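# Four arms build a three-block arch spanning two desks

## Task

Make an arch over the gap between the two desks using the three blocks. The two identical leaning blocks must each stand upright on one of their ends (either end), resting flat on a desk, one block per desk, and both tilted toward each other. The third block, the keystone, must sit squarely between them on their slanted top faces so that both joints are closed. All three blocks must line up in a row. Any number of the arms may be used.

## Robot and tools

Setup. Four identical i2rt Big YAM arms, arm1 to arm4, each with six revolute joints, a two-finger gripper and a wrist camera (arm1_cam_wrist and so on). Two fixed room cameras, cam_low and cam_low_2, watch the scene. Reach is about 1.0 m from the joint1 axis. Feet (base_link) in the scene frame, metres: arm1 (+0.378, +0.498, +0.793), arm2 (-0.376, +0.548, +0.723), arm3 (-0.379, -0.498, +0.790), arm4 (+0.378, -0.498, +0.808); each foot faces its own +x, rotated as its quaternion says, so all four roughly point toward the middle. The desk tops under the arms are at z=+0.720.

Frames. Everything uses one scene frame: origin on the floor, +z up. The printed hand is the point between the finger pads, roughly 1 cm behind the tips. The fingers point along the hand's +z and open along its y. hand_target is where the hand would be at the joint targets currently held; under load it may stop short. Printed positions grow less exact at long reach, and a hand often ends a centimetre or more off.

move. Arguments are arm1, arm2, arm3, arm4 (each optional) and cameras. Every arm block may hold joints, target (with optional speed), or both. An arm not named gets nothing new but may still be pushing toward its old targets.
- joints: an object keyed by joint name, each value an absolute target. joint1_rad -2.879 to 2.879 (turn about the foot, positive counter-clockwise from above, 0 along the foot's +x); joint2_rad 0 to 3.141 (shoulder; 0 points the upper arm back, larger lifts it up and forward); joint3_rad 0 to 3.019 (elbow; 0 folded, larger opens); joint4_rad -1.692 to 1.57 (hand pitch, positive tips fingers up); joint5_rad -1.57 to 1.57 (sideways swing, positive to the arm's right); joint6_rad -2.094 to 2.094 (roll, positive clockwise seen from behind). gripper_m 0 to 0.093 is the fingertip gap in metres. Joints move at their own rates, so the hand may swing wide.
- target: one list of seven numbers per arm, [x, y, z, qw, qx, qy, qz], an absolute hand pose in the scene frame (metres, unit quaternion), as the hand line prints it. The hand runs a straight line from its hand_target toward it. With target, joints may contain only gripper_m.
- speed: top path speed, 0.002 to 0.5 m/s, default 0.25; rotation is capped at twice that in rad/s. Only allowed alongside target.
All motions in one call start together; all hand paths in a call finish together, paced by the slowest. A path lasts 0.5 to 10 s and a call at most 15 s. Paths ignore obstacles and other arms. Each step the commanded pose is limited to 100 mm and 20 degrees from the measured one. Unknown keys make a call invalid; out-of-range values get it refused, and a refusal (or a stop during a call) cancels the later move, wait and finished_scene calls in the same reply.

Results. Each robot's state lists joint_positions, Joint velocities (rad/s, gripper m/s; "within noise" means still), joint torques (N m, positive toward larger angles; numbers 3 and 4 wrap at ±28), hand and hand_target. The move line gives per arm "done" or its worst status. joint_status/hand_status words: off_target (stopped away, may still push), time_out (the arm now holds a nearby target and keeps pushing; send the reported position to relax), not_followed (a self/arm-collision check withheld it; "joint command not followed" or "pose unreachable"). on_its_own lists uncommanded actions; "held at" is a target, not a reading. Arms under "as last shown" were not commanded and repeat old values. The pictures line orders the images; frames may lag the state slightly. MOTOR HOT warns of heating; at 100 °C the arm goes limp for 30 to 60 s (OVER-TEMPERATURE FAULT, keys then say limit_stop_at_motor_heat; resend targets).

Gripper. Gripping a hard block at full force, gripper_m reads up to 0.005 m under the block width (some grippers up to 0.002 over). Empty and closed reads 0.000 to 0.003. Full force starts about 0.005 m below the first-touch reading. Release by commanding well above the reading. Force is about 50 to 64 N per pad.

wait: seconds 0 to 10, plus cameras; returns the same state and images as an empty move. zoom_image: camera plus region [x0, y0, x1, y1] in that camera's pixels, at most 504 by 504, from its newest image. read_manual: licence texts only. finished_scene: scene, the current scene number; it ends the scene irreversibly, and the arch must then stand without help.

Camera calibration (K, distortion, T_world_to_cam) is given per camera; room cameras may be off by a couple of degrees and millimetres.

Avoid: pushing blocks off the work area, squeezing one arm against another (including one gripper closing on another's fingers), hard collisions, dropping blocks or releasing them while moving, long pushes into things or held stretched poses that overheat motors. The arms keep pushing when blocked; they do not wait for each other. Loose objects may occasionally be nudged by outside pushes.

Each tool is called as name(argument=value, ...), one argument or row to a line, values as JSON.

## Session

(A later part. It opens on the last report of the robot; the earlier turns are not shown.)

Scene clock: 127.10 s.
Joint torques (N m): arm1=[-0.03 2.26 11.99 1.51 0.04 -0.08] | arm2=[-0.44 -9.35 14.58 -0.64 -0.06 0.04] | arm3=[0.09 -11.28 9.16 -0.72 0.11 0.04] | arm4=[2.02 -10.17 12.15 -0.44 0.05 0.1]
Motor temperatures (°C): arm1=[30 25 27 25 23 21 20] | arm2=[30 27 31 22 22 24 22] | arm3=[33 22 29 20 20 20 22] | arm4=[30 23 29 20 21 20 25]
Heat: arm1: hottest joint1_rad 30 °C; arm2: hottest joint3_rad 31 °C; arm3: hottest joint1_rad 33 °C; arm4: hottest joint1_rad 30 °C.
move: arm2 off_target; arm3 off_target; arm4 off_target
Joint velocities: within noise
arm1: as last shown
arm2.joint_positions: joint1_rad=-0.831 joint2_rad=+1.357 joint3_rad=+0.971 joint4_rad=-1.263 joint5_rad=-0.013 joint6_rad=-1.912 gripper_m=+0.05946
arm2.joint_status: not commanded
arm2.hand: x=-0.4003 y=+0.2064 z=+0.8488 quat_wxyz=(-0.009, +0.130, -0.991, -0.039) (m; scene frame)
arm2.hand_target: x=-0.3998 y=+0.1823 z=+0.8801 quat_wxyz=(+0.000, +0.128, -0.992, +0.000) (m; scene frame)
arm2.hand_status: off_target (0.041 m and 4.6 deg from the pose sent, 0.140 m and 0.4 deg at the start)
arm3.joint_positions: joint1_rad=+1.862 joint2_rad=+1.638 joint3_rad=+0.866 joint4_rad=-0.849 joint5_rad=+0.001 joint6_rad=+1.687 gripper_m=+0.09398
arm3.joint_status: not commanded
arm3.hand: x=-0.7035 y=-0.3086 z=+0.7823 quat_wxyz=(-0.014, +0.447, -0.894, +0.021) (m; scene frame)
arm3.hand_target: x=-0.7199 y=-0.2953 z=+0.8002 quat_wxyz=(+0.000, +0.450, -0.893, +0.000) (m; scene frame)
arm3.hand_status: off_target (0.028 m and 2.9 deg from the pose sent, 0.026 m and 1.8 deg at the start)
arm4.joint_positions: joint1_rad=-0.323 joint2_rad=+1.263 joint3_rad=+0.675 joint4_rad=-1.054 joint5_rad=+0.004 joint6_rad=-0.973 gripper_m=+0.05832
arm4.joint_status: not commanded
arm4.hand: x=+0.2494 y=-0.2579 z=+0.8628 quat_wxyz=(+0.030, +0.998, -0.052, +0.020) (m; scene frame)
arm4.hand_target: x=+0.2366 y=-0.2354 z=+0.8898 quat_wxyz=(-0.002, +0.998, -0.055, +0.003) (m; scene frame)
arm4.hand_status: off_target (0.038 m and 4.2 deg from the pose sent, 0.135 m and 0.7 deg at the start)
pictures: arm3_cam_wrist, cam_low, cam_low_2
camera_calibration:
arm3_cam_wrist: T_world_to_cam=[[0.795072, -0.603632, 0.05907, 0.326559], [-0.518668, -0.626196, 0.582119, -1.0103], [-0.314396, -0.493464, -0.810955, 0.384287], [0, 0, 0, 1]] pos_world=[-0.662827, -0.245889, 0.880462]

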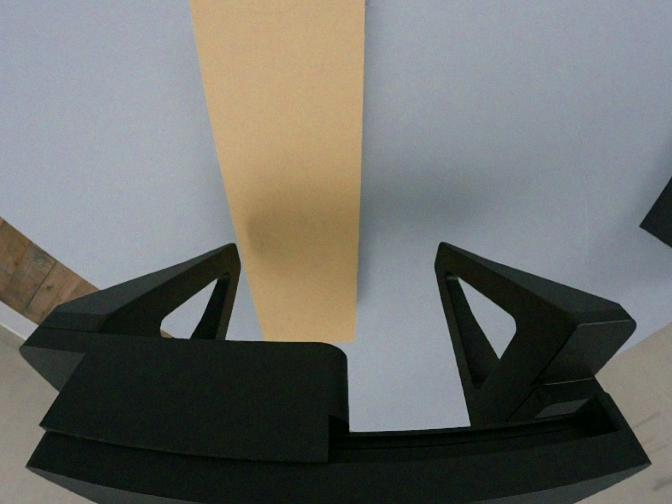

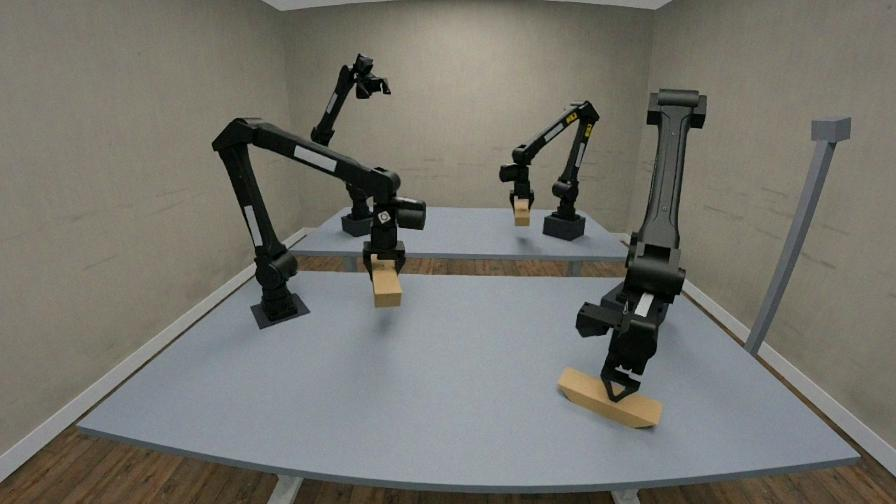

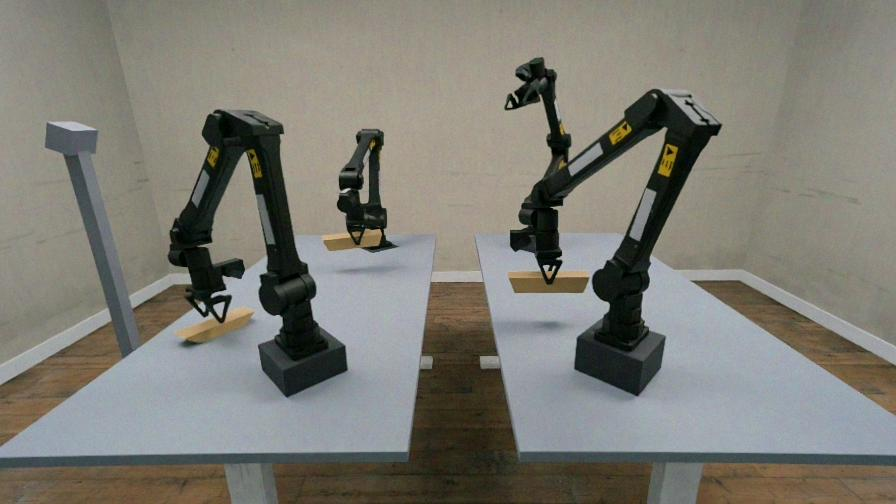

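move(
  arm2={"target": [-0.145, 0.0, 0.89, 0.57358, 0, 0.81915, 0], "speed": 0.2},
  arm4={"target": [0.145, 0.0, 0.90, 0, -0.81915, 0, 0.57358], "speed": 0.2},
  arm3={"target": [-0.735, -0.282, 0.84, 0, -0.4501, 0.8930, 0], "speed": 0.1},
)

Scene clock: 134.67 s.
Joint torques (N m): arm1=[-0.03 2.26 11.99 1.55 0.05 -0.09] | arm2=[-0.62 -17.67 12.05 0.92 -1.29 0.08] | arm3=[-0.32 -11.63 10.36 -0.66 0.11 0.06] | arm4=[1.08 -17.03 10.97 1.73 -1.64 0.15]
Motor temperatures (°C): arm1=[30 25 28 25 23 21 20] | arm2=[30 27 32 22 23 24 23] | arm3=[33 23 30 20 20 20 22] | arm4=[30 24 31 20 21 20 25]
Heat: arm1: hottest joint1_rad 30 °C; arm2: hottest joint3_rad 32 °C; arm3: hottest joint1_rad 33 °C; arm4: hottest joint3_rad 31 °C.
move: arm2 off_target; arm3 off_target; arm4 off_target
Joint velocities: within noise
arm1: as last shown
arm2.joint_positions: joint1_rad=-0.639 joint2_rad=+1.867 joint3_rad=+1.312 joint4_rad=-0.765 joint5_rad=-1.195 joint6_rad=-1.232 gripper_m=+0.05947
arm2.joint_status: not commanded
arm2.hand: x=-0.1541 y=+0.0130 z=+0.8586 quat_wxyz=(-0.562, -0.023, -0.826, -0.024) (m; scene frame)
arm2.hand_target: x=-0.1451 y=+0.0012 z=+0.8893 quat_wxyz=(-0.573, +0.000, -0.819, -0.002) (m; scene frame)
arm2.hand_status: off_target (0.035 m and 4.2 deg from the pose sent, 0.331 m and 70.4 deg at the start)
arm3.joint_positions: joint1_rad=+1.859 joint2_rad=+1.611 joint3_rad=+0.955 joint4_rad=-0.975 joint5_rad=+0.001 joint6_rad=+1.679 gripper_m=+0.09398
arm3.joint_status: not commanded
arm3.hand: x=-0.7172 y=-0.2992 z=+0.8183 quat_wxyz=(-0.016, +0.449, -0.893, +0.025) (m; scene frame)
arm3.hand_target: x=-0.7339 y=-0.2827 z=+0.8403 quat_wxyz=(-0.001, +0.450, -0.893, +0.000) (m; scene frame)
arm3.hand_status: off_target (0.033 m and 3.4 deg from the pose sent, 0.071 m and 2.9 deg at the start)
arm4.joint_positions: joint1_rad=-0.666 joint2_rad=+1.859 joint3_rad=+1.057 joint4_rad=-0.493 joint5_rad=-1.175 joint6_rad=-1.197 gripper_m=+0.05832
arm4.joint_status: not commanded
arm4.hand: x=+0.1460 y=-0.0293 z=+0.8721 quat_wxyz=(+0.032, +0.828, -0.016, -0.560) (m; scene frame)
arm4.hand_target: x=+0.1452 y=-0.0024 z=+0.8999 quat_wxyz=(+0.001, +0.819, +0.001, -0.573) (m; scene frame)
arm4.hand_status: off_target (0.040 m and 4.6 deg from the pose sent, 0.281 m and 72.6 deg at the start)
pictures: arm1_cam_wrist, arm2_cam_wrist, arm3_cam_wrist, arm4_cam_wrist, cam_low, cam_low_2
camera_calibration:
arm2_cam_wrist: T_world_to_cam=[[-0.0520571, -0.995685, -0.0768242, 0.0683369], [-0.806727, 0.0872719, -0.584444, 0.387431], [0.588626, 0.0315517, -0.807789, 0.902125], [0, 0, 0, 1]] pos_world=[-0.214906, 0.00576658, 0.960409]
arm3_cam_wrist: T_world_to_cam=[[0.797335, -0.599604, 0.0687942, 0.335866], [-0.52057, -0.625567, 0.581096, -1.03281], [-0.305392, -0.49914, -0.810922, 0.418545], [0, 0, 0, 1]] pos_world=[-0.677626, -0.235791, 0.916462]
arm4_cam_wrist: T_world_to_cam=[[-0.00432826, 0.997991, -0.0632063, 0.0847599], [0.849849, -0.0296398, -0.526192, 0.337782], [-0.527008, -0.0559933, -0.848014, 0.940138], [0, 0, 0, 1]] pos_world=[0.208763, -0.0219363, 0.980346]

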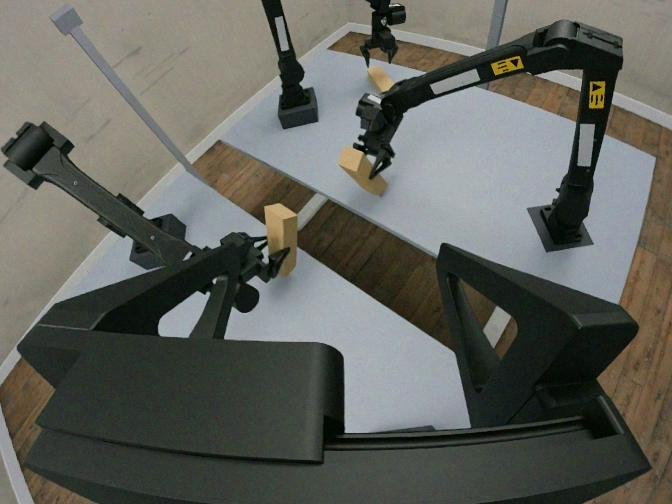

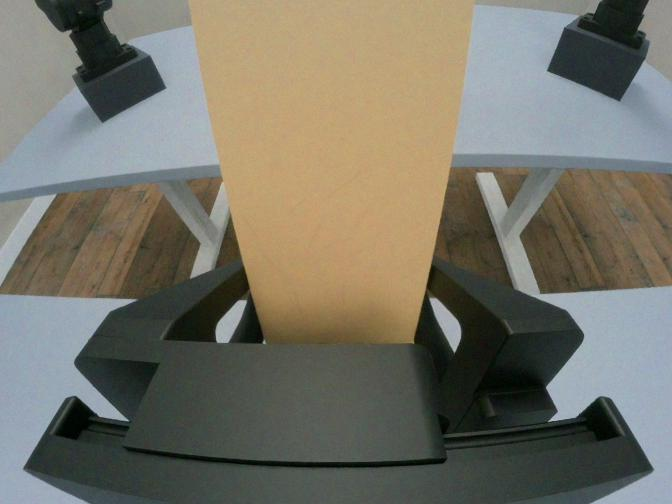

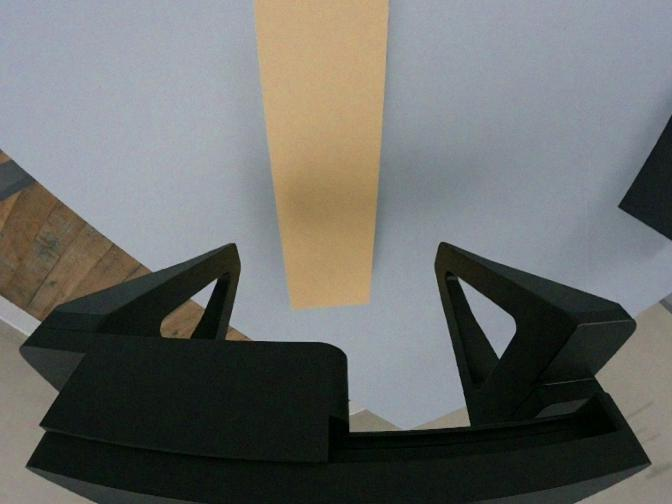

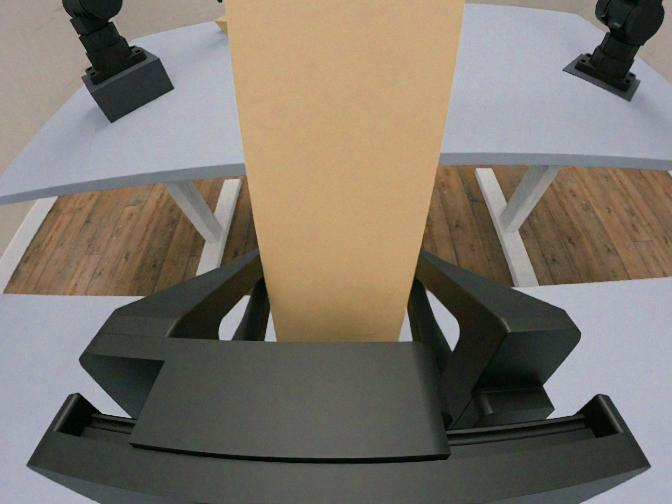

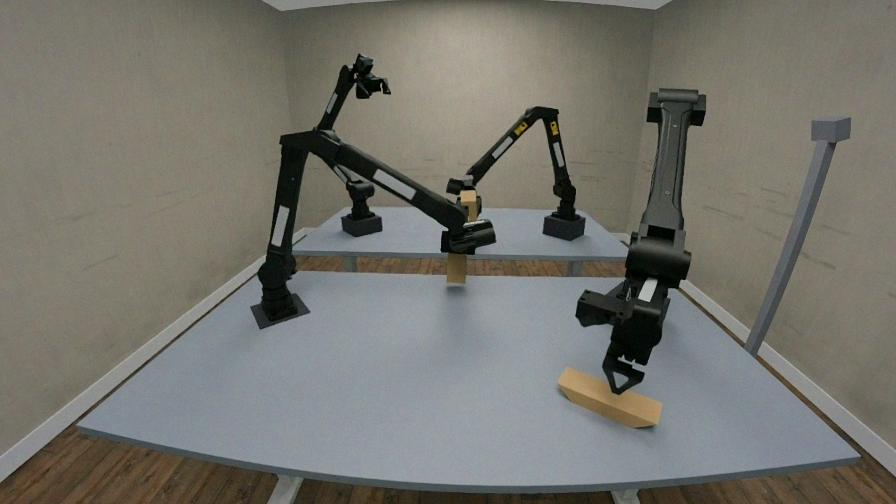

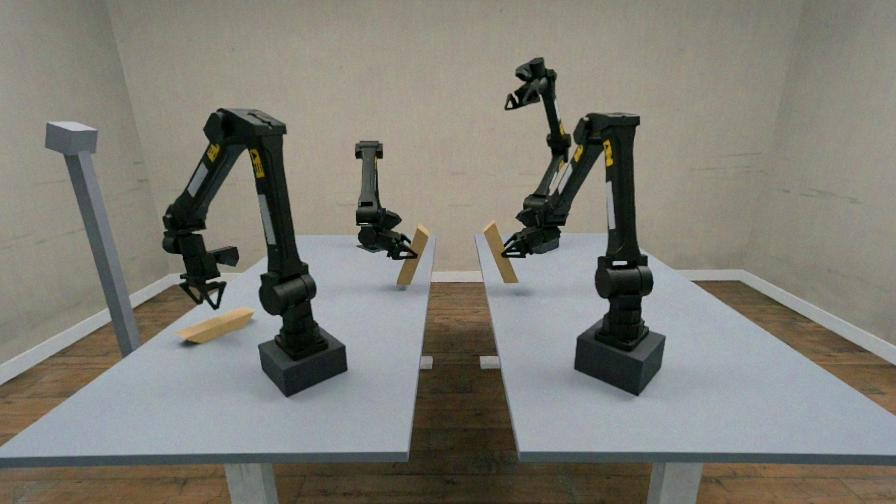

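zoom_image(
  camera="cam_low_2",
  region=[360, 200, 580, 310],
)

zoom_image(
  camera="cam_low",
  region=[420, 170, 540, 300],
)

Scaled by 2.291 from the camera's 896x504 image, which has a finer 1280x720 frame.

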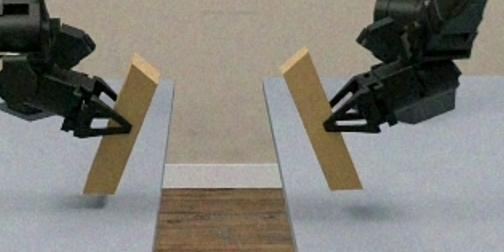

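Scaled by 3.877 from the camera's 896x504 image, which has a finer 1280x720 frame.

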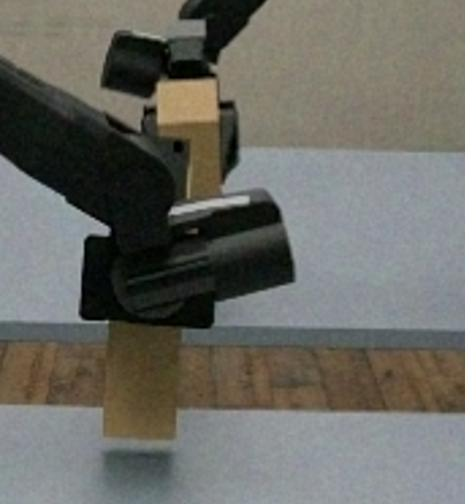

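zoom_image(
  camera="cam_low_2",
  region=[390, 215, 450, 295],
)

zoom_image(
  camera="cam_low_2",
  region=[475, 215, 535, 295],
)

Scaled by 6.300 from the camera's 896x504 image, which has a finer 1280x720 frame.

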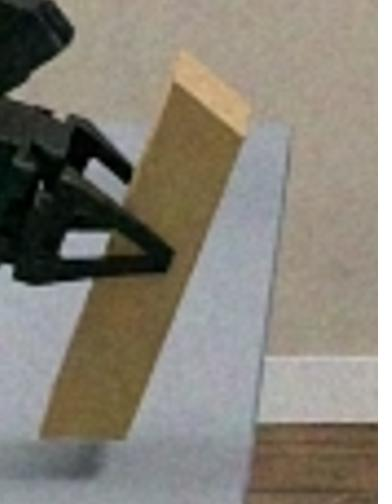

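Scaled by 6.300 from the camera's 896x504 image, which has a finer 1280x720 frame.

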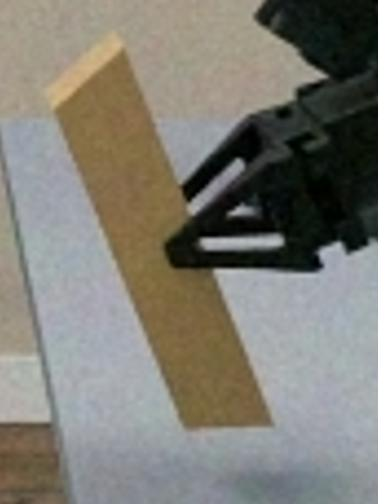

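move(
  arm2={"target": [-0.1065, -0.012, 0.86, 0.5830, -0.0223, 0.8118, -0.0247], "speed": 0.08},
  arm4={"target": [0.1147, 0.027, 0.8695, 0.0338, -0.8099, -0.0156, 0.5854], "speed": 0.08},
  arm3={"target": [-0.737, -0.2725, 0.815, -0.016, -0.4501, 0.893, 0.025], "speed": 0.08},
  cameras=["cam_low_2", "cam_low", "arm3_cam_wrist"],
)

Scene clock: 155.60 s.
Joint torques (N m): arm1=[0.09 2.32 11.99 1.54 0.04 -0.08] | arm2=[-0.91 -18.14 9.01 1.4 -0.85 0.1] | arm3=[-0.38 -9.82 6.74 0.23 0 0.04] | arm4=[2.43 -18.02 10.62 2.32 -1.02 0.17]
Motor temperatures (°C): arm1=[30 25 28 25 23 21 20] | arm2=[30 27 33 22 24 24 23] | arm3=[33 23 32 20 20 20 22] | arm4=[29 26 34 20 23 20 26]
Heat: arm1: hottest joint1_rad 30 °C; arm2: hottest joint3_rad 33 °C; arm3: hottest joint1_rad 33 °C; arm4: hottest joint3_rad 34 °C.
move: arm2 off_target; arm3 done; arm4 off_target
Joint velocities: within noise
arm1.joint_positions: joint1_rad=+0.252 joint2_rad=+0.565 joint3_rad=+1.417 joint4_rad=-1.312 joint5_rad=+0.231 joint6_rad=+0.335 gripper_m=+0.09396
arm1.joint_status: not commanded
arm1.hand: x=+0.2345 y=+0.3433 z=+1.3639 quat_wxyz=(-0.255, -0.816, -0.228, +0.467) (m; scene frame)
arm1.hand_target: x=+0.2364 y=+0.3466 z=+1.3781 quat_wxyz=(-0.264, -0.808, -0.223, +0.477) (m; scene frame)
arm1.hand_status: not commanded
arm2.joint_positions: joint1_rad=-0.570 joint2_rad=+1.917 joint3_rad=+1.312 joint4_rad=-0.453 joint5_rad=-1.191 joint6_rad=-1.076 gripper_m=+0.05947
arm2.joint_status: not commanded
arm2.hand: x=-0.1111 y=-0.0098 z=+0.8455 quat_wxyz=(-0.577, +0.015, -0.816, +0.017) (m; scene frame)
arm2.hand_target: x=-0.1066 y=-0.0122 z=+0.8599 quat_wxyz=(-0.583, +0.025, -0.812, +0.027) (m; scene frame)
arm2.hand_status: off_target (0.015 m and 1.5 deg from the pose sent, 0.054 m and 8.2 deg at the start)
arm3.joint_positions: joint1_rad=+1.841 joint2_rad=+1.611 joint3_rad=+0.955 joint4_rad=-0.858 joint5_rad=+0.001 joint6_rad=+1.666 gripper_m=+0.09398
arm3.joint_status: not commanded
arm3.hand: x=-0.7381 y=-0.2781 z=+0.8184 quat_wxyz=(+0.015, +0.447, -0.894, -0.025) (m; scene frame)
arm3.hand_target: x=-0.7369 y=-0.2725 z=+0.8150 quat_wxyz=(+0.016, +0.448, -0.894, -0.025) (m; scene frame)
arm3.hand_status: done (0.007 m and 0.4 deg from the pose sent, 0.033 m and 6.8 deg at the start)
arm4.joint_positions: joint1_rad=-0.636 joint2_rad=+1.959 joint3_rad=+1.067 joint4_rad=-0.171 joint5_rad=-1.173 joint6_rad=-1.024 gripper_m=+0.05832
arm4.joint_status: not commanded
arm4.hand: x=+0.1249 y=+0.0007 z=+0.8430 quat_wxyz=(-0.004, +0.818, -0.009, -0.575) (m; scene frame)
arm4.hand_target: x=+0.1154 y=+0.0251 z=+0.8704 quat_wxyz=(-0.034, +0.810, +0.016, -0.585) (m; scene frame)
arm4.hand_status: off_target (0.039 m and 4.7 deg from the pose sent, 0.065 m and 9.2 deg at the start)
pictures: arm3_cam_wrist, cam_low, cam_low_2
camera_calibration:
arm3_cam_wrist: T_world_to_cam=[[0.795688, -0.603857, -0.0472978, 0.457869], [-0.464575, -0.658532, 0.592035, -1.00731], [-0.388652, -0.449102, -0.804523, 0.369968], [0, 0, 0, 1]] pos_world=[-0.688503, -0.220704, 0.915666]

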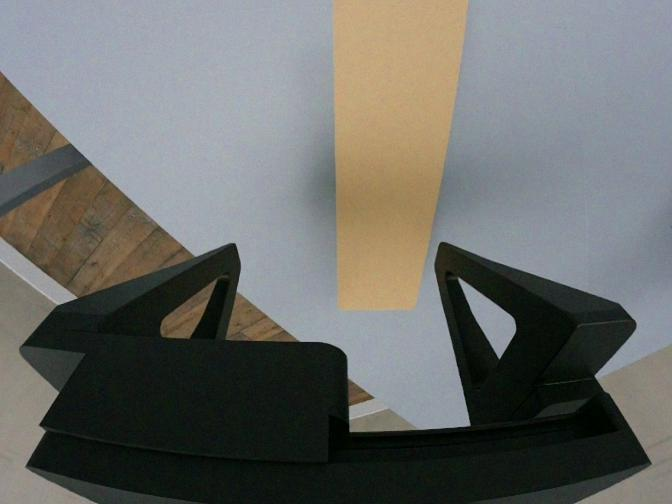

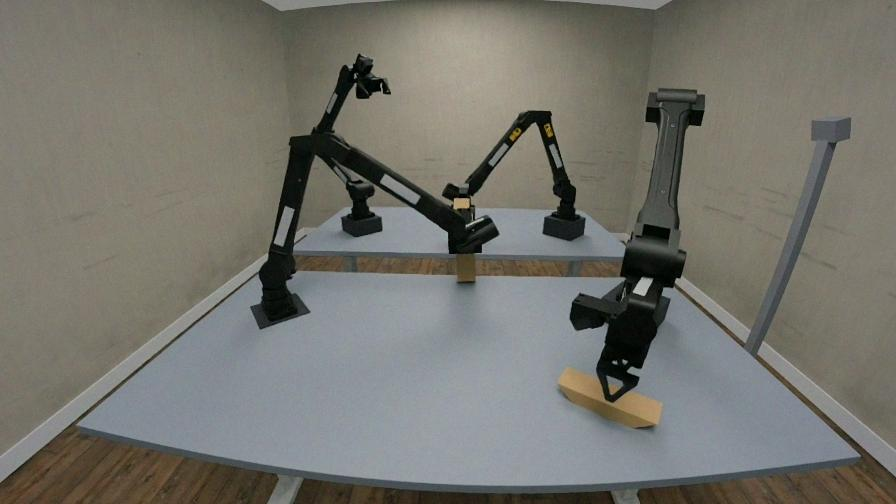

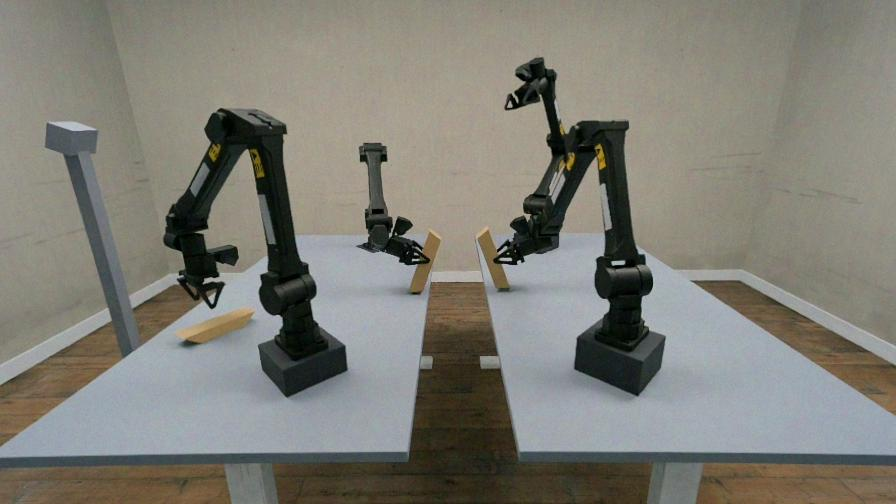

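move(
  arm2={"target": [-0.112, -0.003, 0.847, 0.5775, -0.008, 0.8160, -0.010], "speed": 0.05},
  arm4={"target": [0.108, 0.024, 0.860, 0.0338, -0.8099, -0.0156, 0.5854], "speed": 0.05},
  arm3={"target": [-0.717, -0.290, 0.78, 0, -0.4501, 0.8930, 0], "speed": 0.1},
  cameras=["cam_low_2", "cam_low", "arm3_cam_wrist"],
)

Scene clock: 162.33 s.
Joint torques (N m): arm1=[-0.03 2.32 11.97 1.51 0.05 -0.09] | arm2=[-1.26 -17.73 8.62 0.44 -0.86 0.06] | arm3=[0.73 -10.11 5.49 -0.02 0.08 0.11] | arm4=[2.43 -18.2 9.66 2.43 -0.98 0.16]
Motor temperatures (°C): arm1=[30 25 28 25 23 21 20] | arm2=[30 27 33 22 24 24 24] | arm3=[33 23 31 20 20 20 22] | arm4=[29 27 33 20 23 20 26]
Heat: arm1: hottest joint1_rad 30 °C; arm2: hottest joint3_rad 33 °C; arm3: hottest joint1_rad 33 °C; arm4: hottest joint3_rad 33 °C.
move: arm2 off_target; arm3 done; arm4 off_target
Joint velocities: within noise
arm1: as last shown
arm2.joint_positions: joint1_rad=-0.570 joint2_rad=+1.917 joint3_rad=+1.289 joint4_rad=-0.453 joint5_rad=-1.187 joint6_rad=-1.068 gripper_m=+0.05947
arm2.joint_status: not commanded
arm2.hand: x=-0.1128 y=-0.0025 z=+0.8363 quat_wxyz=(-0.574, +0.004, -0.819, +0.007) (m; scene frame)
arm2.hand_target: x=-0.1120 y=-0.0029 z=+0.8469 quat_wxyz=(-0.578, +0.005, -0.816, +0.008) (m; scene frame)
arm2.hand_status: off_target (0.011 m and 0.8 deg from the pose sent, 0.007 m and 1.1 deg at the start)
arm3.joint_positions: joint1_rad=+1.841 joint2_rad=+1.654 joint3_rad=+0.896 joint4_rad=-0.811 joint5_rad=+0.001 joint6_rad=+1.660 gripper_m=+0.09398
arm3.joint_status: not commanded
arm3.hand: x=-0.7186 y=-0.2900 z=+0.7842 quat_wxyz=(+0.000, +0.450, -0.893, -0.001) (m; scene frame)
arm3.hand_target: x=-0.7170 y=-0.2900 z=+0.7801 quat_wxyz=(+0.000, +0.453, -0.892, +0.000) (m; scene frame)
arm3.hand_status: done (0.005 m and 0.2 deg from the pose sent, 0.045 m and 3.3 deg at the start)
arm4.joint_positions: joint1_rad=-0.626 joint2_rad=+1.977 joint3_rad=+1.067 joint4_rad=-0.119 joint5_rad=-1.167 joint6_rad=-0.995 gripper_m=+0.05832
arm4.joint_status: not commanded
arm4.hand: x=+0.1196 y=+0.0034 z=+0.8366 quat_wxyz=(-0.008, +0.818, -0.009, -0.576) (m; scene frame)
arm4.hand_target: x=+0.1087 y=+0.0224 z=+0.8608 quat_wxyz=(-0.033, +0.810, +0.015, -0.586) (m; scene frame)
arm4.hand_status: off_target (0.033 m and 4.3 deg from the pose sent, 0.033 m and 4.7 deg at the start)
pictures: arm3_cam_wrist, cam_low, cam_low_2
camera_calibration:
arm3_cam_wrist: T_world_to_cam=[[0.800366, -0.599466, 0.00741822, 0.395255], [-0.488282, -0.644642, 0.588233, -0.995863], [-0.347843, -0.474424, -0.808657, 0.369993], [0, 0, 0, 1]] pos_world=[-0.67391, -0.2295, 0.882065]

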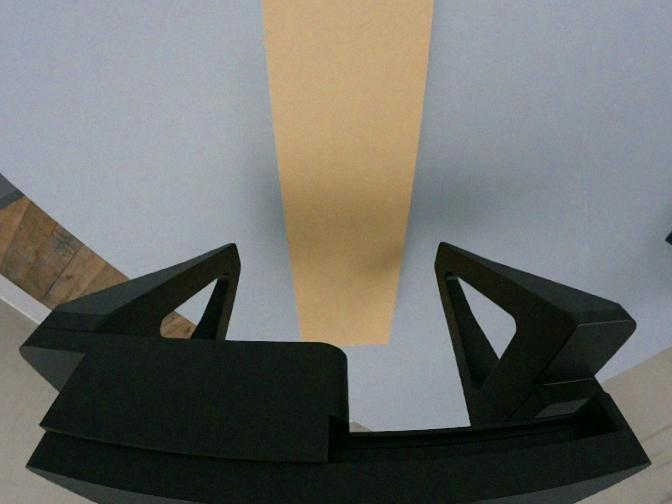

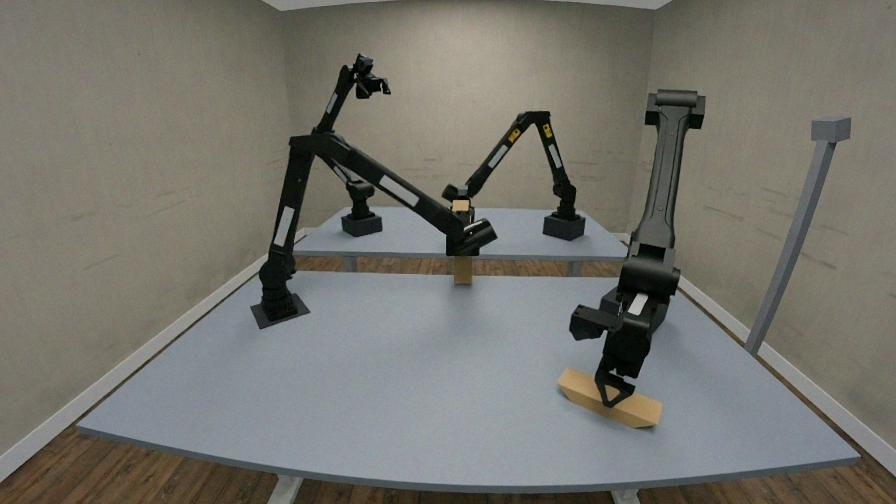

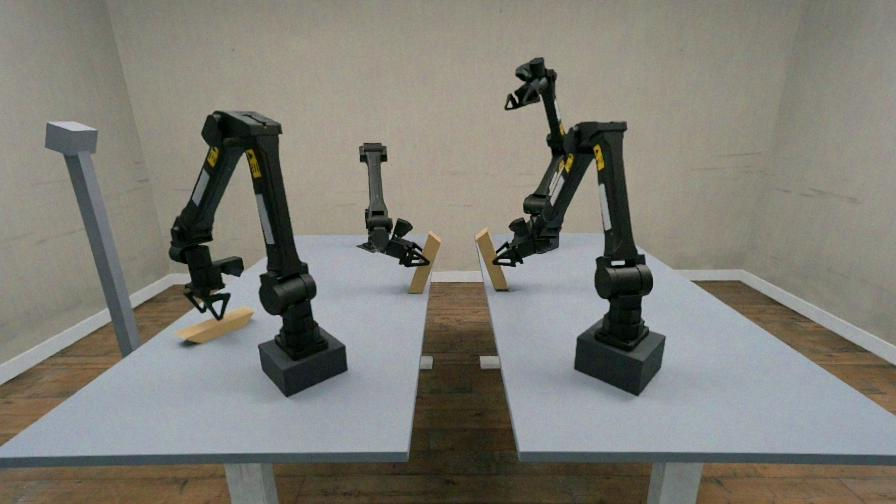

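zoom_image(
  camera="cam_low",
  region=[420, 180, 520, 300],
)

zoom_image(
  camera="cam_low_2",
  region=[395, 220, 525, 310],
)

Scaled by 4.200 from the camera's 896x504 image, which has a finer 1280x720 frame.

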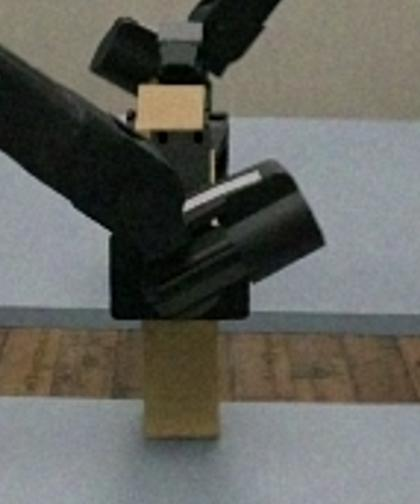

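Scaled by 3.877 from the camera's 896x504 image, which has a finer 1280x720 frame.

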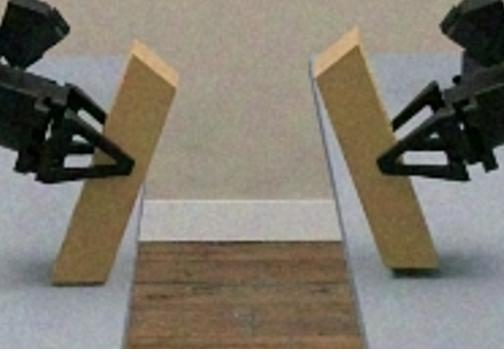

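zoom_image(
  camera="cam_low",
  region=[440, 185, 490, 245],
)

zoom_image(
  camera="cam_low_2",
  region=[400, 225, 450, 300],
)

zoom_image(
  camera="cam_low_2",
  region=[470, 220, 520, 295],
)

Scaled by 8.400 from the camera's 896x504 image, which has a finer 1280x720 frame.

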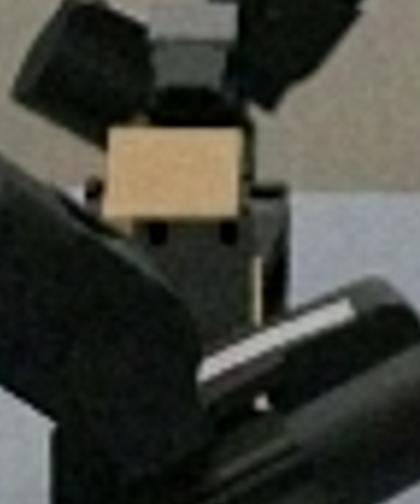

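Scaled by 6.720 from the camera's 896x504 image, which has a finer 1280x720 frame.

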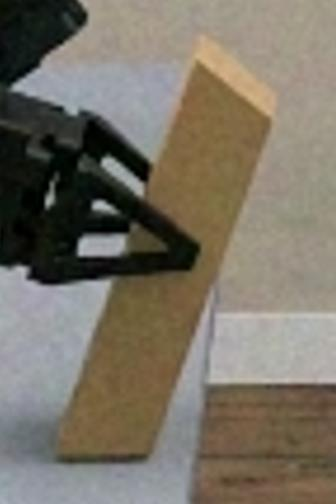

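Scaled by 6.720 from the camera's 896x504 image, which has a finer 1280x720 frame.

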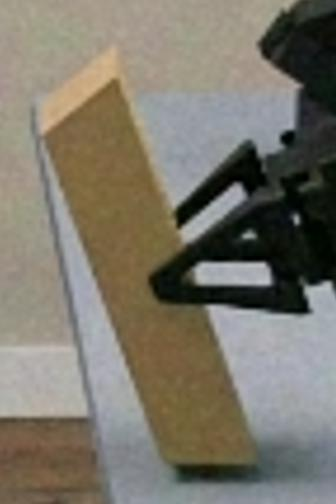

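zoom_image(
  camera="cam_low_2",
  region=[400, 275, 440, 305],
)

zoom_image(
  camera="cam_low_2",
  region=[485, 275, 525, 305],
)

zoom_image(
  camera="cam_low",
  region=[440, 250, 490, 295],
)

Scaled by 12.600 from the camera's 896x504 image, which has a finer 1280x720 frame.

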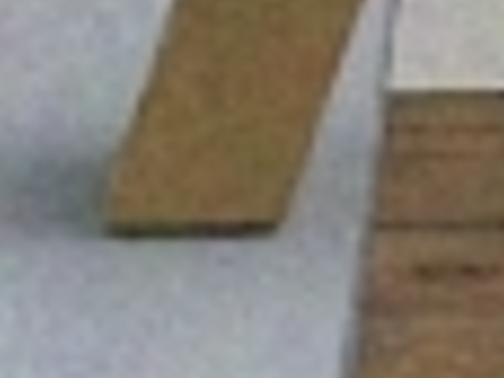

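Scaled by 12.600 from the camera's 896x504 image, which has a finer 1280x720 frame.

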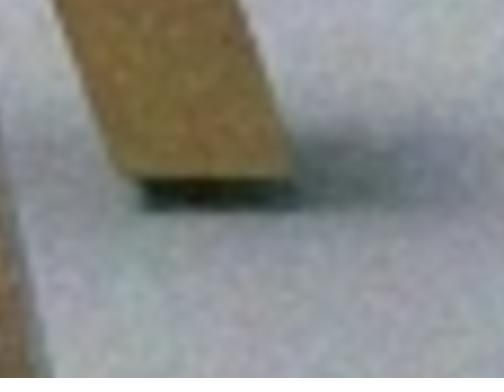

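Scaled by 10.080 from the camera's 896x504 image, which has a finer 1280x720 frame.

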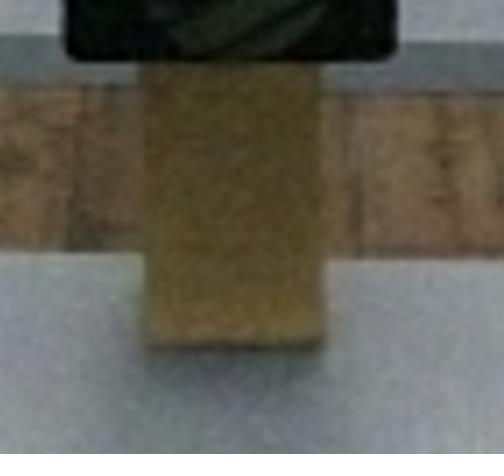

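move(
  arm2={"target": [-0.112, -0.007, 0.836, 0.5775, -0.005, 0.8160, -0.006], "speed": 0.03},
  arm4={"target": [0.108, 0.027, 0.847, 0.0250, -0.8105, -0.0110, 0.5848], "speed": 0.03},
  arm3={"target": [-0.717, -0.290, 0.732, 0, -0.4501, 0.8930, 0], "speed": 0.1},
  cameras=["cam_low_2", "cam_low", "arm3_cam_wrist"],
)

Scene clock: 200.77 s.
Joint torques (N m): arm1=[0.03 2.2 11.97 1.54 0.05 -0.08] | arm2=[-1.08 -16.26 9.48 0.75 -0.9 -0.01] | arm3=[0.26 -10.64 4.77 -0.02 0.08 0.15] | arm4=[2.61 -17.73 10.32 2.09 -1.02 0.09]
Motor temperatures (°C): arm1=[30 25 29 25 23 21 19] | arm2=[29 29 32 22 24 24 24] | arm3=[32 22 28 20 20 20 21] | arm4=[29 29 33 20 23 20 26]
Heat: arm1: hottest joint1_rad 30 °C; arm2: hottest joint3_rad 32 °C; arm3: hottest joint1_rad 32 °C; arm4: hottest joint3_rad 33 °C.
move: arm2 done; arm3 done; arm4 off_target
Joint velocities: within noise
arm1: as last shown
arm2.joint_positions: joint1_rad=-0.570 joint2_rad=+1.920 joint3_rad=+1.289 joint4_rad=-0.453 joint5_rad=-1.187 joint6_rad=-1.068 gripper_m=+0.05947
arm2.joint_status: not commanded
arm2.hand: x=-0.1129 y=-0.0025 z=+0.8343 quat_wxyz=(-0.574, +0.003, -0.819, +0.005) (m; scene frame)
arm2.hand_target: x=-0.1120 y=-0.0070 z=+0.8361 quat_wxyz=(-0.578, +0.005, -0.816, +0.006) (m; scene frame)
arm2.hand_status: done (0.005 m and 0.6 deg from the pose sent, 0.005 m and 0.5 deg at the start)
arm3.joint_positions: joint1_rad=+1.841 joint2_rad=+1.761 joint3_rad=+0.864 joint4_rad=-0.674 joint5_rad=+0.001 joint6_rad=+1.660 gripper_m=+0.09398
arm3.joint_status: not commanded
arm3.hand: x=-0.7185 y=-0.2900 z=+0.7361 quat_wxyz=(+0.000, +0.450, -0.893, -0.001) (m; scene frame)
arm3.hand_target: x=-0.7168 y=-0.2902 z=+0.7321 quat_wxyz=(+0.000, +0.450, -0.893, +0.000) (m; scene frame)
arm3.hand_status: done (0.004 m and 0.1 deg from the pose sent, 0.052 m and 0.2 deg at the start)
arm4.joint_positions: joint1_rad=-0.625 joint2_rad=+2.000 joint3_rad=+1.073 joint4_rad=-0.117 joint5_rad=-1.170 joint6_rad=-0.988 gripper_m=+0.05832
arm4.joint_status: not commanded
arm4.hand: x=+0.1190 y=+0.0030 z=+0.8266 quat_wxyz=(+0.001, +0.818, -0.015, -0.575) (m; scene frame)
arm4.hand_target: x=+0.1087 y=+0.0253 z=+0.8481 quat_wxyz=(-0.024, +0.811, +0.009, -0.585) (m; scene frame)
arm4.hand_status: off_target (0.033 m and 4.4 deg from the pose sent, 0.028 m and 3.2 deg at the start)
pictures: arm3_cam_wrist, cam_low, cam_low_2
camera_calibration:
arm3_cam_wrist: T_world_to_cam=[[0.800338, -0.599488, 0.00860202, 0.394541], [-0.488885, -0.64424, 0.588172, -0.967838], [-0.34706, -0.474942, -0.80869, 0.331404], [0, 0, 0, 1]] pos_world=[-0.673911, -0.229599, 0.833865]

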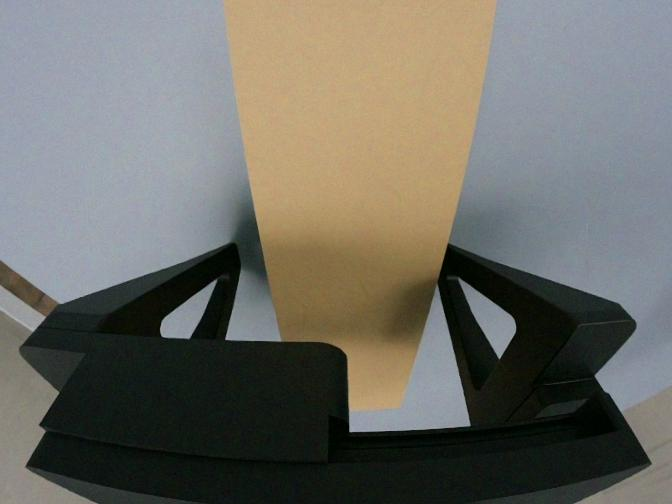

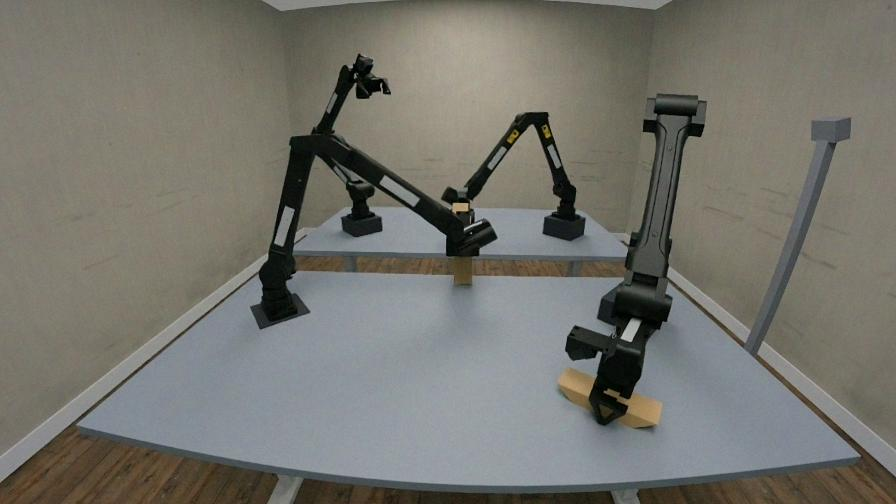

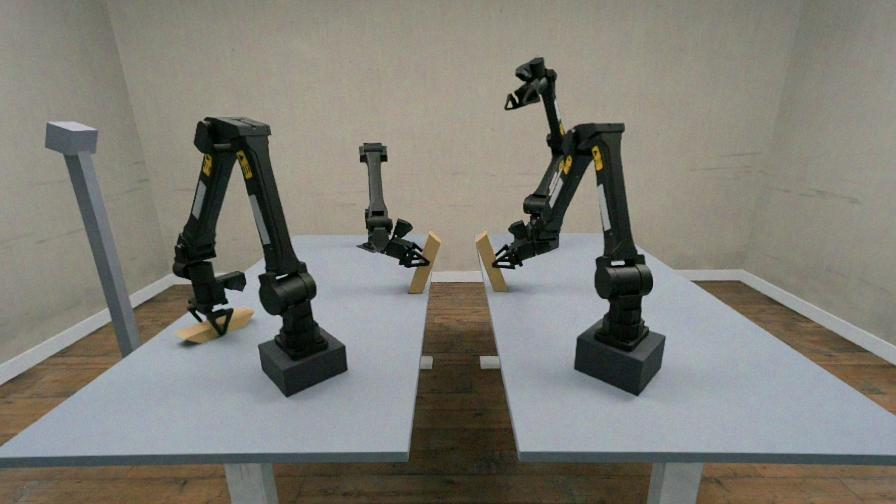

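zoom_image(
  camera="cam_low_2",
  region=[400, 225, 520, 305],
)

zoom_image(
  camera="cam_low",
  region=[430, 190, 500, 300],
)

Scaled by 4.200 from the camera's 896x504 image, which has a finer 1280x720 frame.

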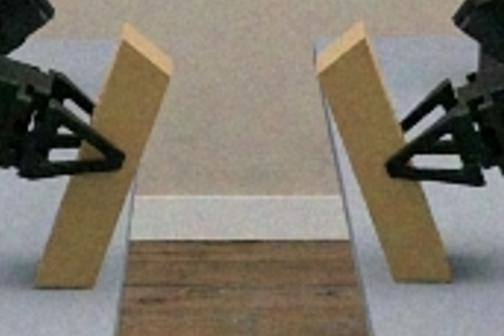

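Scaled by 4.582 from the camera's 896x504 image, which has a finer 1280x720 frame.

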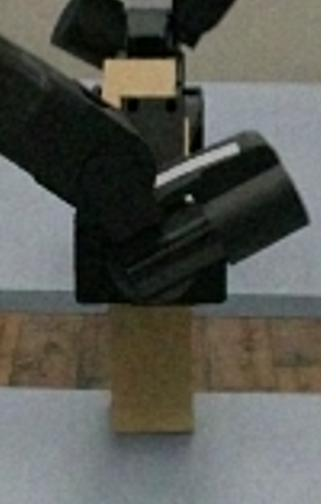

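zoom_image(
  camera="cam_low_2",
  region=[485, 275, 525, 305],
)

zoom_image(
  camera="cam_low_2",
  region=[400, 275, 440, 305],
)

Scaled by 12.600 from the camera's 896x504 image, which has a finer 1280x720 frame.

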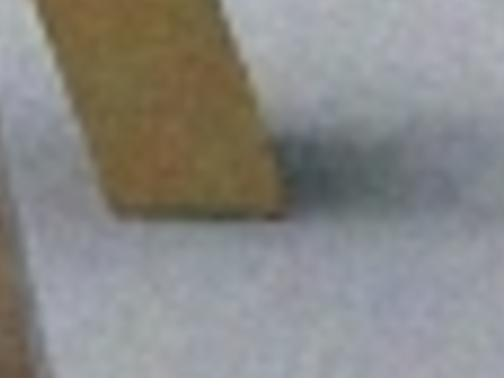

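Scaled by 12.600 from the camera's 896x504 image, which has a finer 1280x720 frame.

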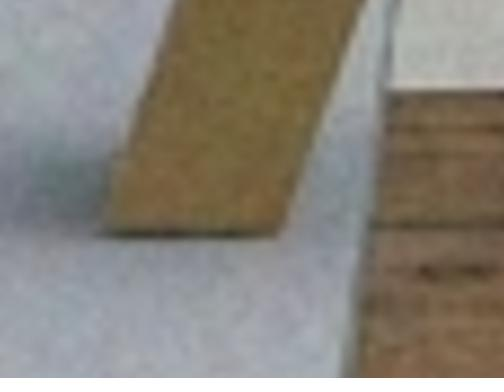

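zoom_image(
  camera="cam_low_2",
  region=[270, 220, 450, 250],
)

zoom_image(
  camera="cam_low_2",
  region=[460, 220, 640, 250],
)

zoom_image(
  camera="cam_low_2",
  region=[300, 430, 540, 480],
)

Scaled by 2.800 from the camera's 896x504 image, which has a finer 1280x720 frame.

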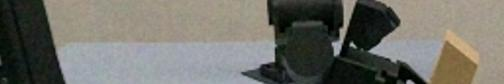

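Scaled by 2.800 from the camera's 896x504 image, which has a finer 1280x720 frame.

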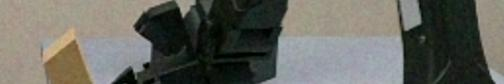

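Scaled by 2.100 from the camera's 896x504 image, which has a finer 1280x720 frame.

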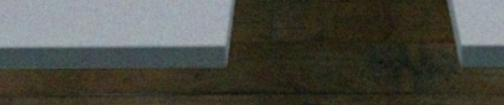

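move(
  arm3={"target": [-0.7145, -0.2985, 0.732, 0, -0.4501, 0.8930, 0], "speed": 0.1},
  cameras=["arm1_cam_wrist", "arm3_cam_wrist"],
)

zoom_image(
  camera="arm1_cam_wrist",
  region=[240, 120, 440, 300],
)

Scene clock: 218.67 s.
Joint torques (N m): arm1=[0.15 2.26 11.99 1.54 0.03 -0.08] | arm2=[-1.38 -16.15 9.4 0.72 -0.92 -0.02] | arm3=[1.96 -11.05 3.9 -0.09 0.06 0.29] | arm4=[2.49 -17.73 10.28 2.1 -1.01 0.09]
Motor temperatures (°C): arm1=[30 25 29 24 23 21 19] | arm2=[29 31 32 22 24 24 24] | arm3=[32 23 27 20 20 20 21] | arm4=[29 30 33 20 23 20 27]
Heat: arm1: hottest joint1_rad 30 °C; arm2: hottest joint3_rad 32 °C; arm3: hottest joint1_rad 32 °C; arm4: hottest joint3_rad 33 °C.
move: arm3 done
Joint velocities: within noise
arm1, arm2, arm4: as last shown
arm3.joint_positions: joint1_rad=+1.841 joint2_rad=+1.759 joint3_rad=+0.856 joint4_rad=-0.660 joint5_rad=+0.001 joint6_rad=+1.660 gripper_m=+0.09398
arm3.joint_status: not commanded
arm3.hand: x=-0.7180 y=-0.2904 z=+0.7349 quat_wxyz=(+0.002, +0.450, -0.893, -0.004) (m; scene frame)
arm3.hand_target: x=-0.7146 y=-0.2982 z=+0.7320 quat_wxyz=(+0.000, +0.450, -0.893, +0.000) (m; scene frame)
arm3.hand_status: done (0.009 m and 0.5 deg from the pose sent, 0.010 m and 0.1 deg at the start)
arm4.hand_target: x=+0.1087 y=+0.0252 z=+0.8481 quat_wxyz=(-0.024, +0.811, +0.009, -0.585) (m; scene frame)
pictures: arm1_cam_wrist, arm3_cam_wrist
camera_calibration:
arm3_cam_wrist: T_world_to_cam=[[0.800366, -0.599511, 0.000936291, 0.399566], [-0.485037, -0.646621, 0.588744, -0.965433], [-0.352353, -0.471665, -0.808319, 0.327403], [0, 0, 0, 1]] pos_world=[-0.672709, -0.2303, 0.832665]

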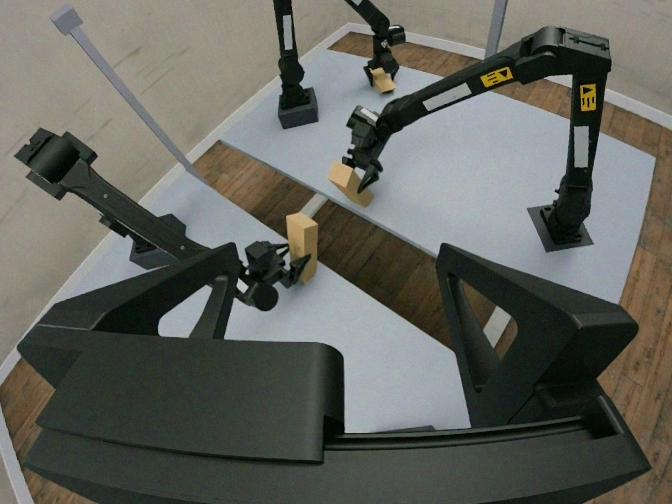

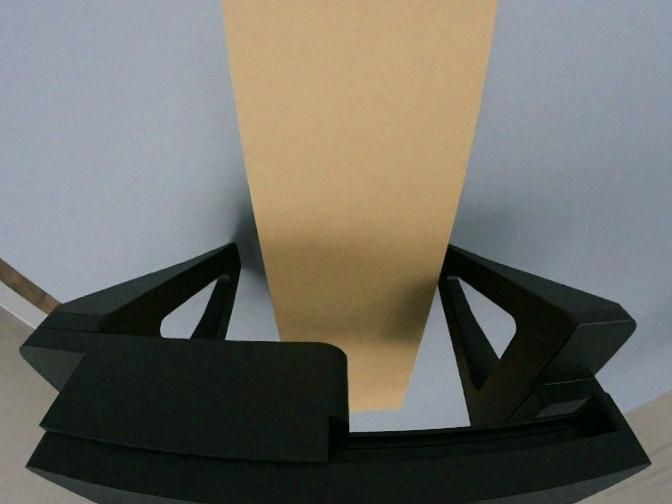

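Scaled by 2.520 from the camera's 672x504 image, which has a finer 960x720 frame.

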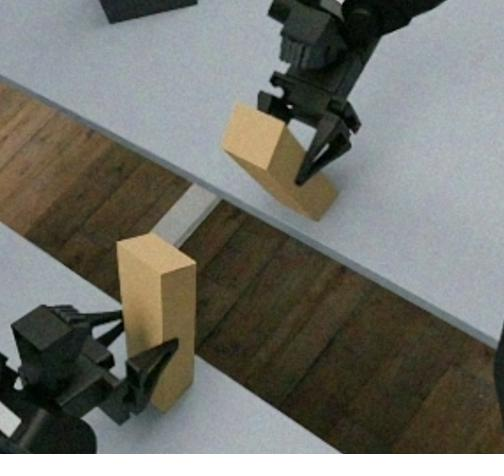

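move(
  arm3={"joints": {"gripper_m": 0.05}},
  cameras=["arm3_cam_wrist"],
)

Scene clock: 230.93 s.
Joint torques (N m): arm1=[0.09 2.32 11.96 1.5 0.05 -0.09] | arm2=[-1.08 -15.97 9.47 0.73 -0.91 -0.02] | arm3=[1.73 -10.75 4.11 -0.17 0.06 0.29] | arm4=[2.61 -17.79 10.29 2.07 -1.02 0.09]
Motor temperatures (°C): arm1=[30 25 29 24 23 21 19] | arm2=[29 32 32 22 25 24 24] | arm3=[32 24 26 20 20 20 21] | arm4=[29 30 34 20 23 20 27]
Heat: arm1: hottest joint1_rad 30 °C; arm2: hottest joint2_rad 32 °C; arm3: hottest joint1_rad 32 °C; arm4: hottest joint3_rad 34 °C.
move: arm3 off_target
Joint velocities: within noise
arm1, arm2, arm4: as last shown
arm3.joint_positions: joint1_rad=+1.841 joint2_rad=+1.757 joint3_rad=+0.853 joint4_rad=-0.660 joint5_rad=+0.001 joint6_rad=+1.663 gripper_m=+0.06116
arm3.joint_status: gripper_m off_target (ended at +0.06118, target +0.05000)
arm3.hand: x=-0.7169 y=-0.2912 z=+0.7347 quat_wxyz=(+0.002, +0.449, -0.893, -0.003) (m; scene frame)
arm3.hand_target: x=-0.7146 y=-0.2984 z=+0.7320 quat_wxyz=(+0.000, +0.449, -0.894, +0.000) (m; scene frame)
arm3.hand_status: not commanded
pictures: arm3_cam_wrist
camera_calibration:
arm3_cam_wrist: T_world_to_cam=[[0.798745, -0.601665, 0.00246243, 0.395292], [-0.487552, -0.644844, 0.588617, -0.966594], [-0.352562, -0.471355, -0.808409, 0.327291], [0, 0, 0, 1]] pos_world=[-0.671612, -0.231199, 0.832565]

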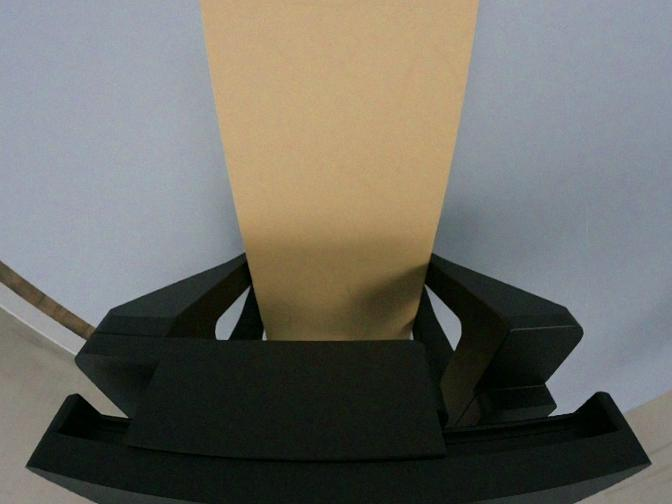

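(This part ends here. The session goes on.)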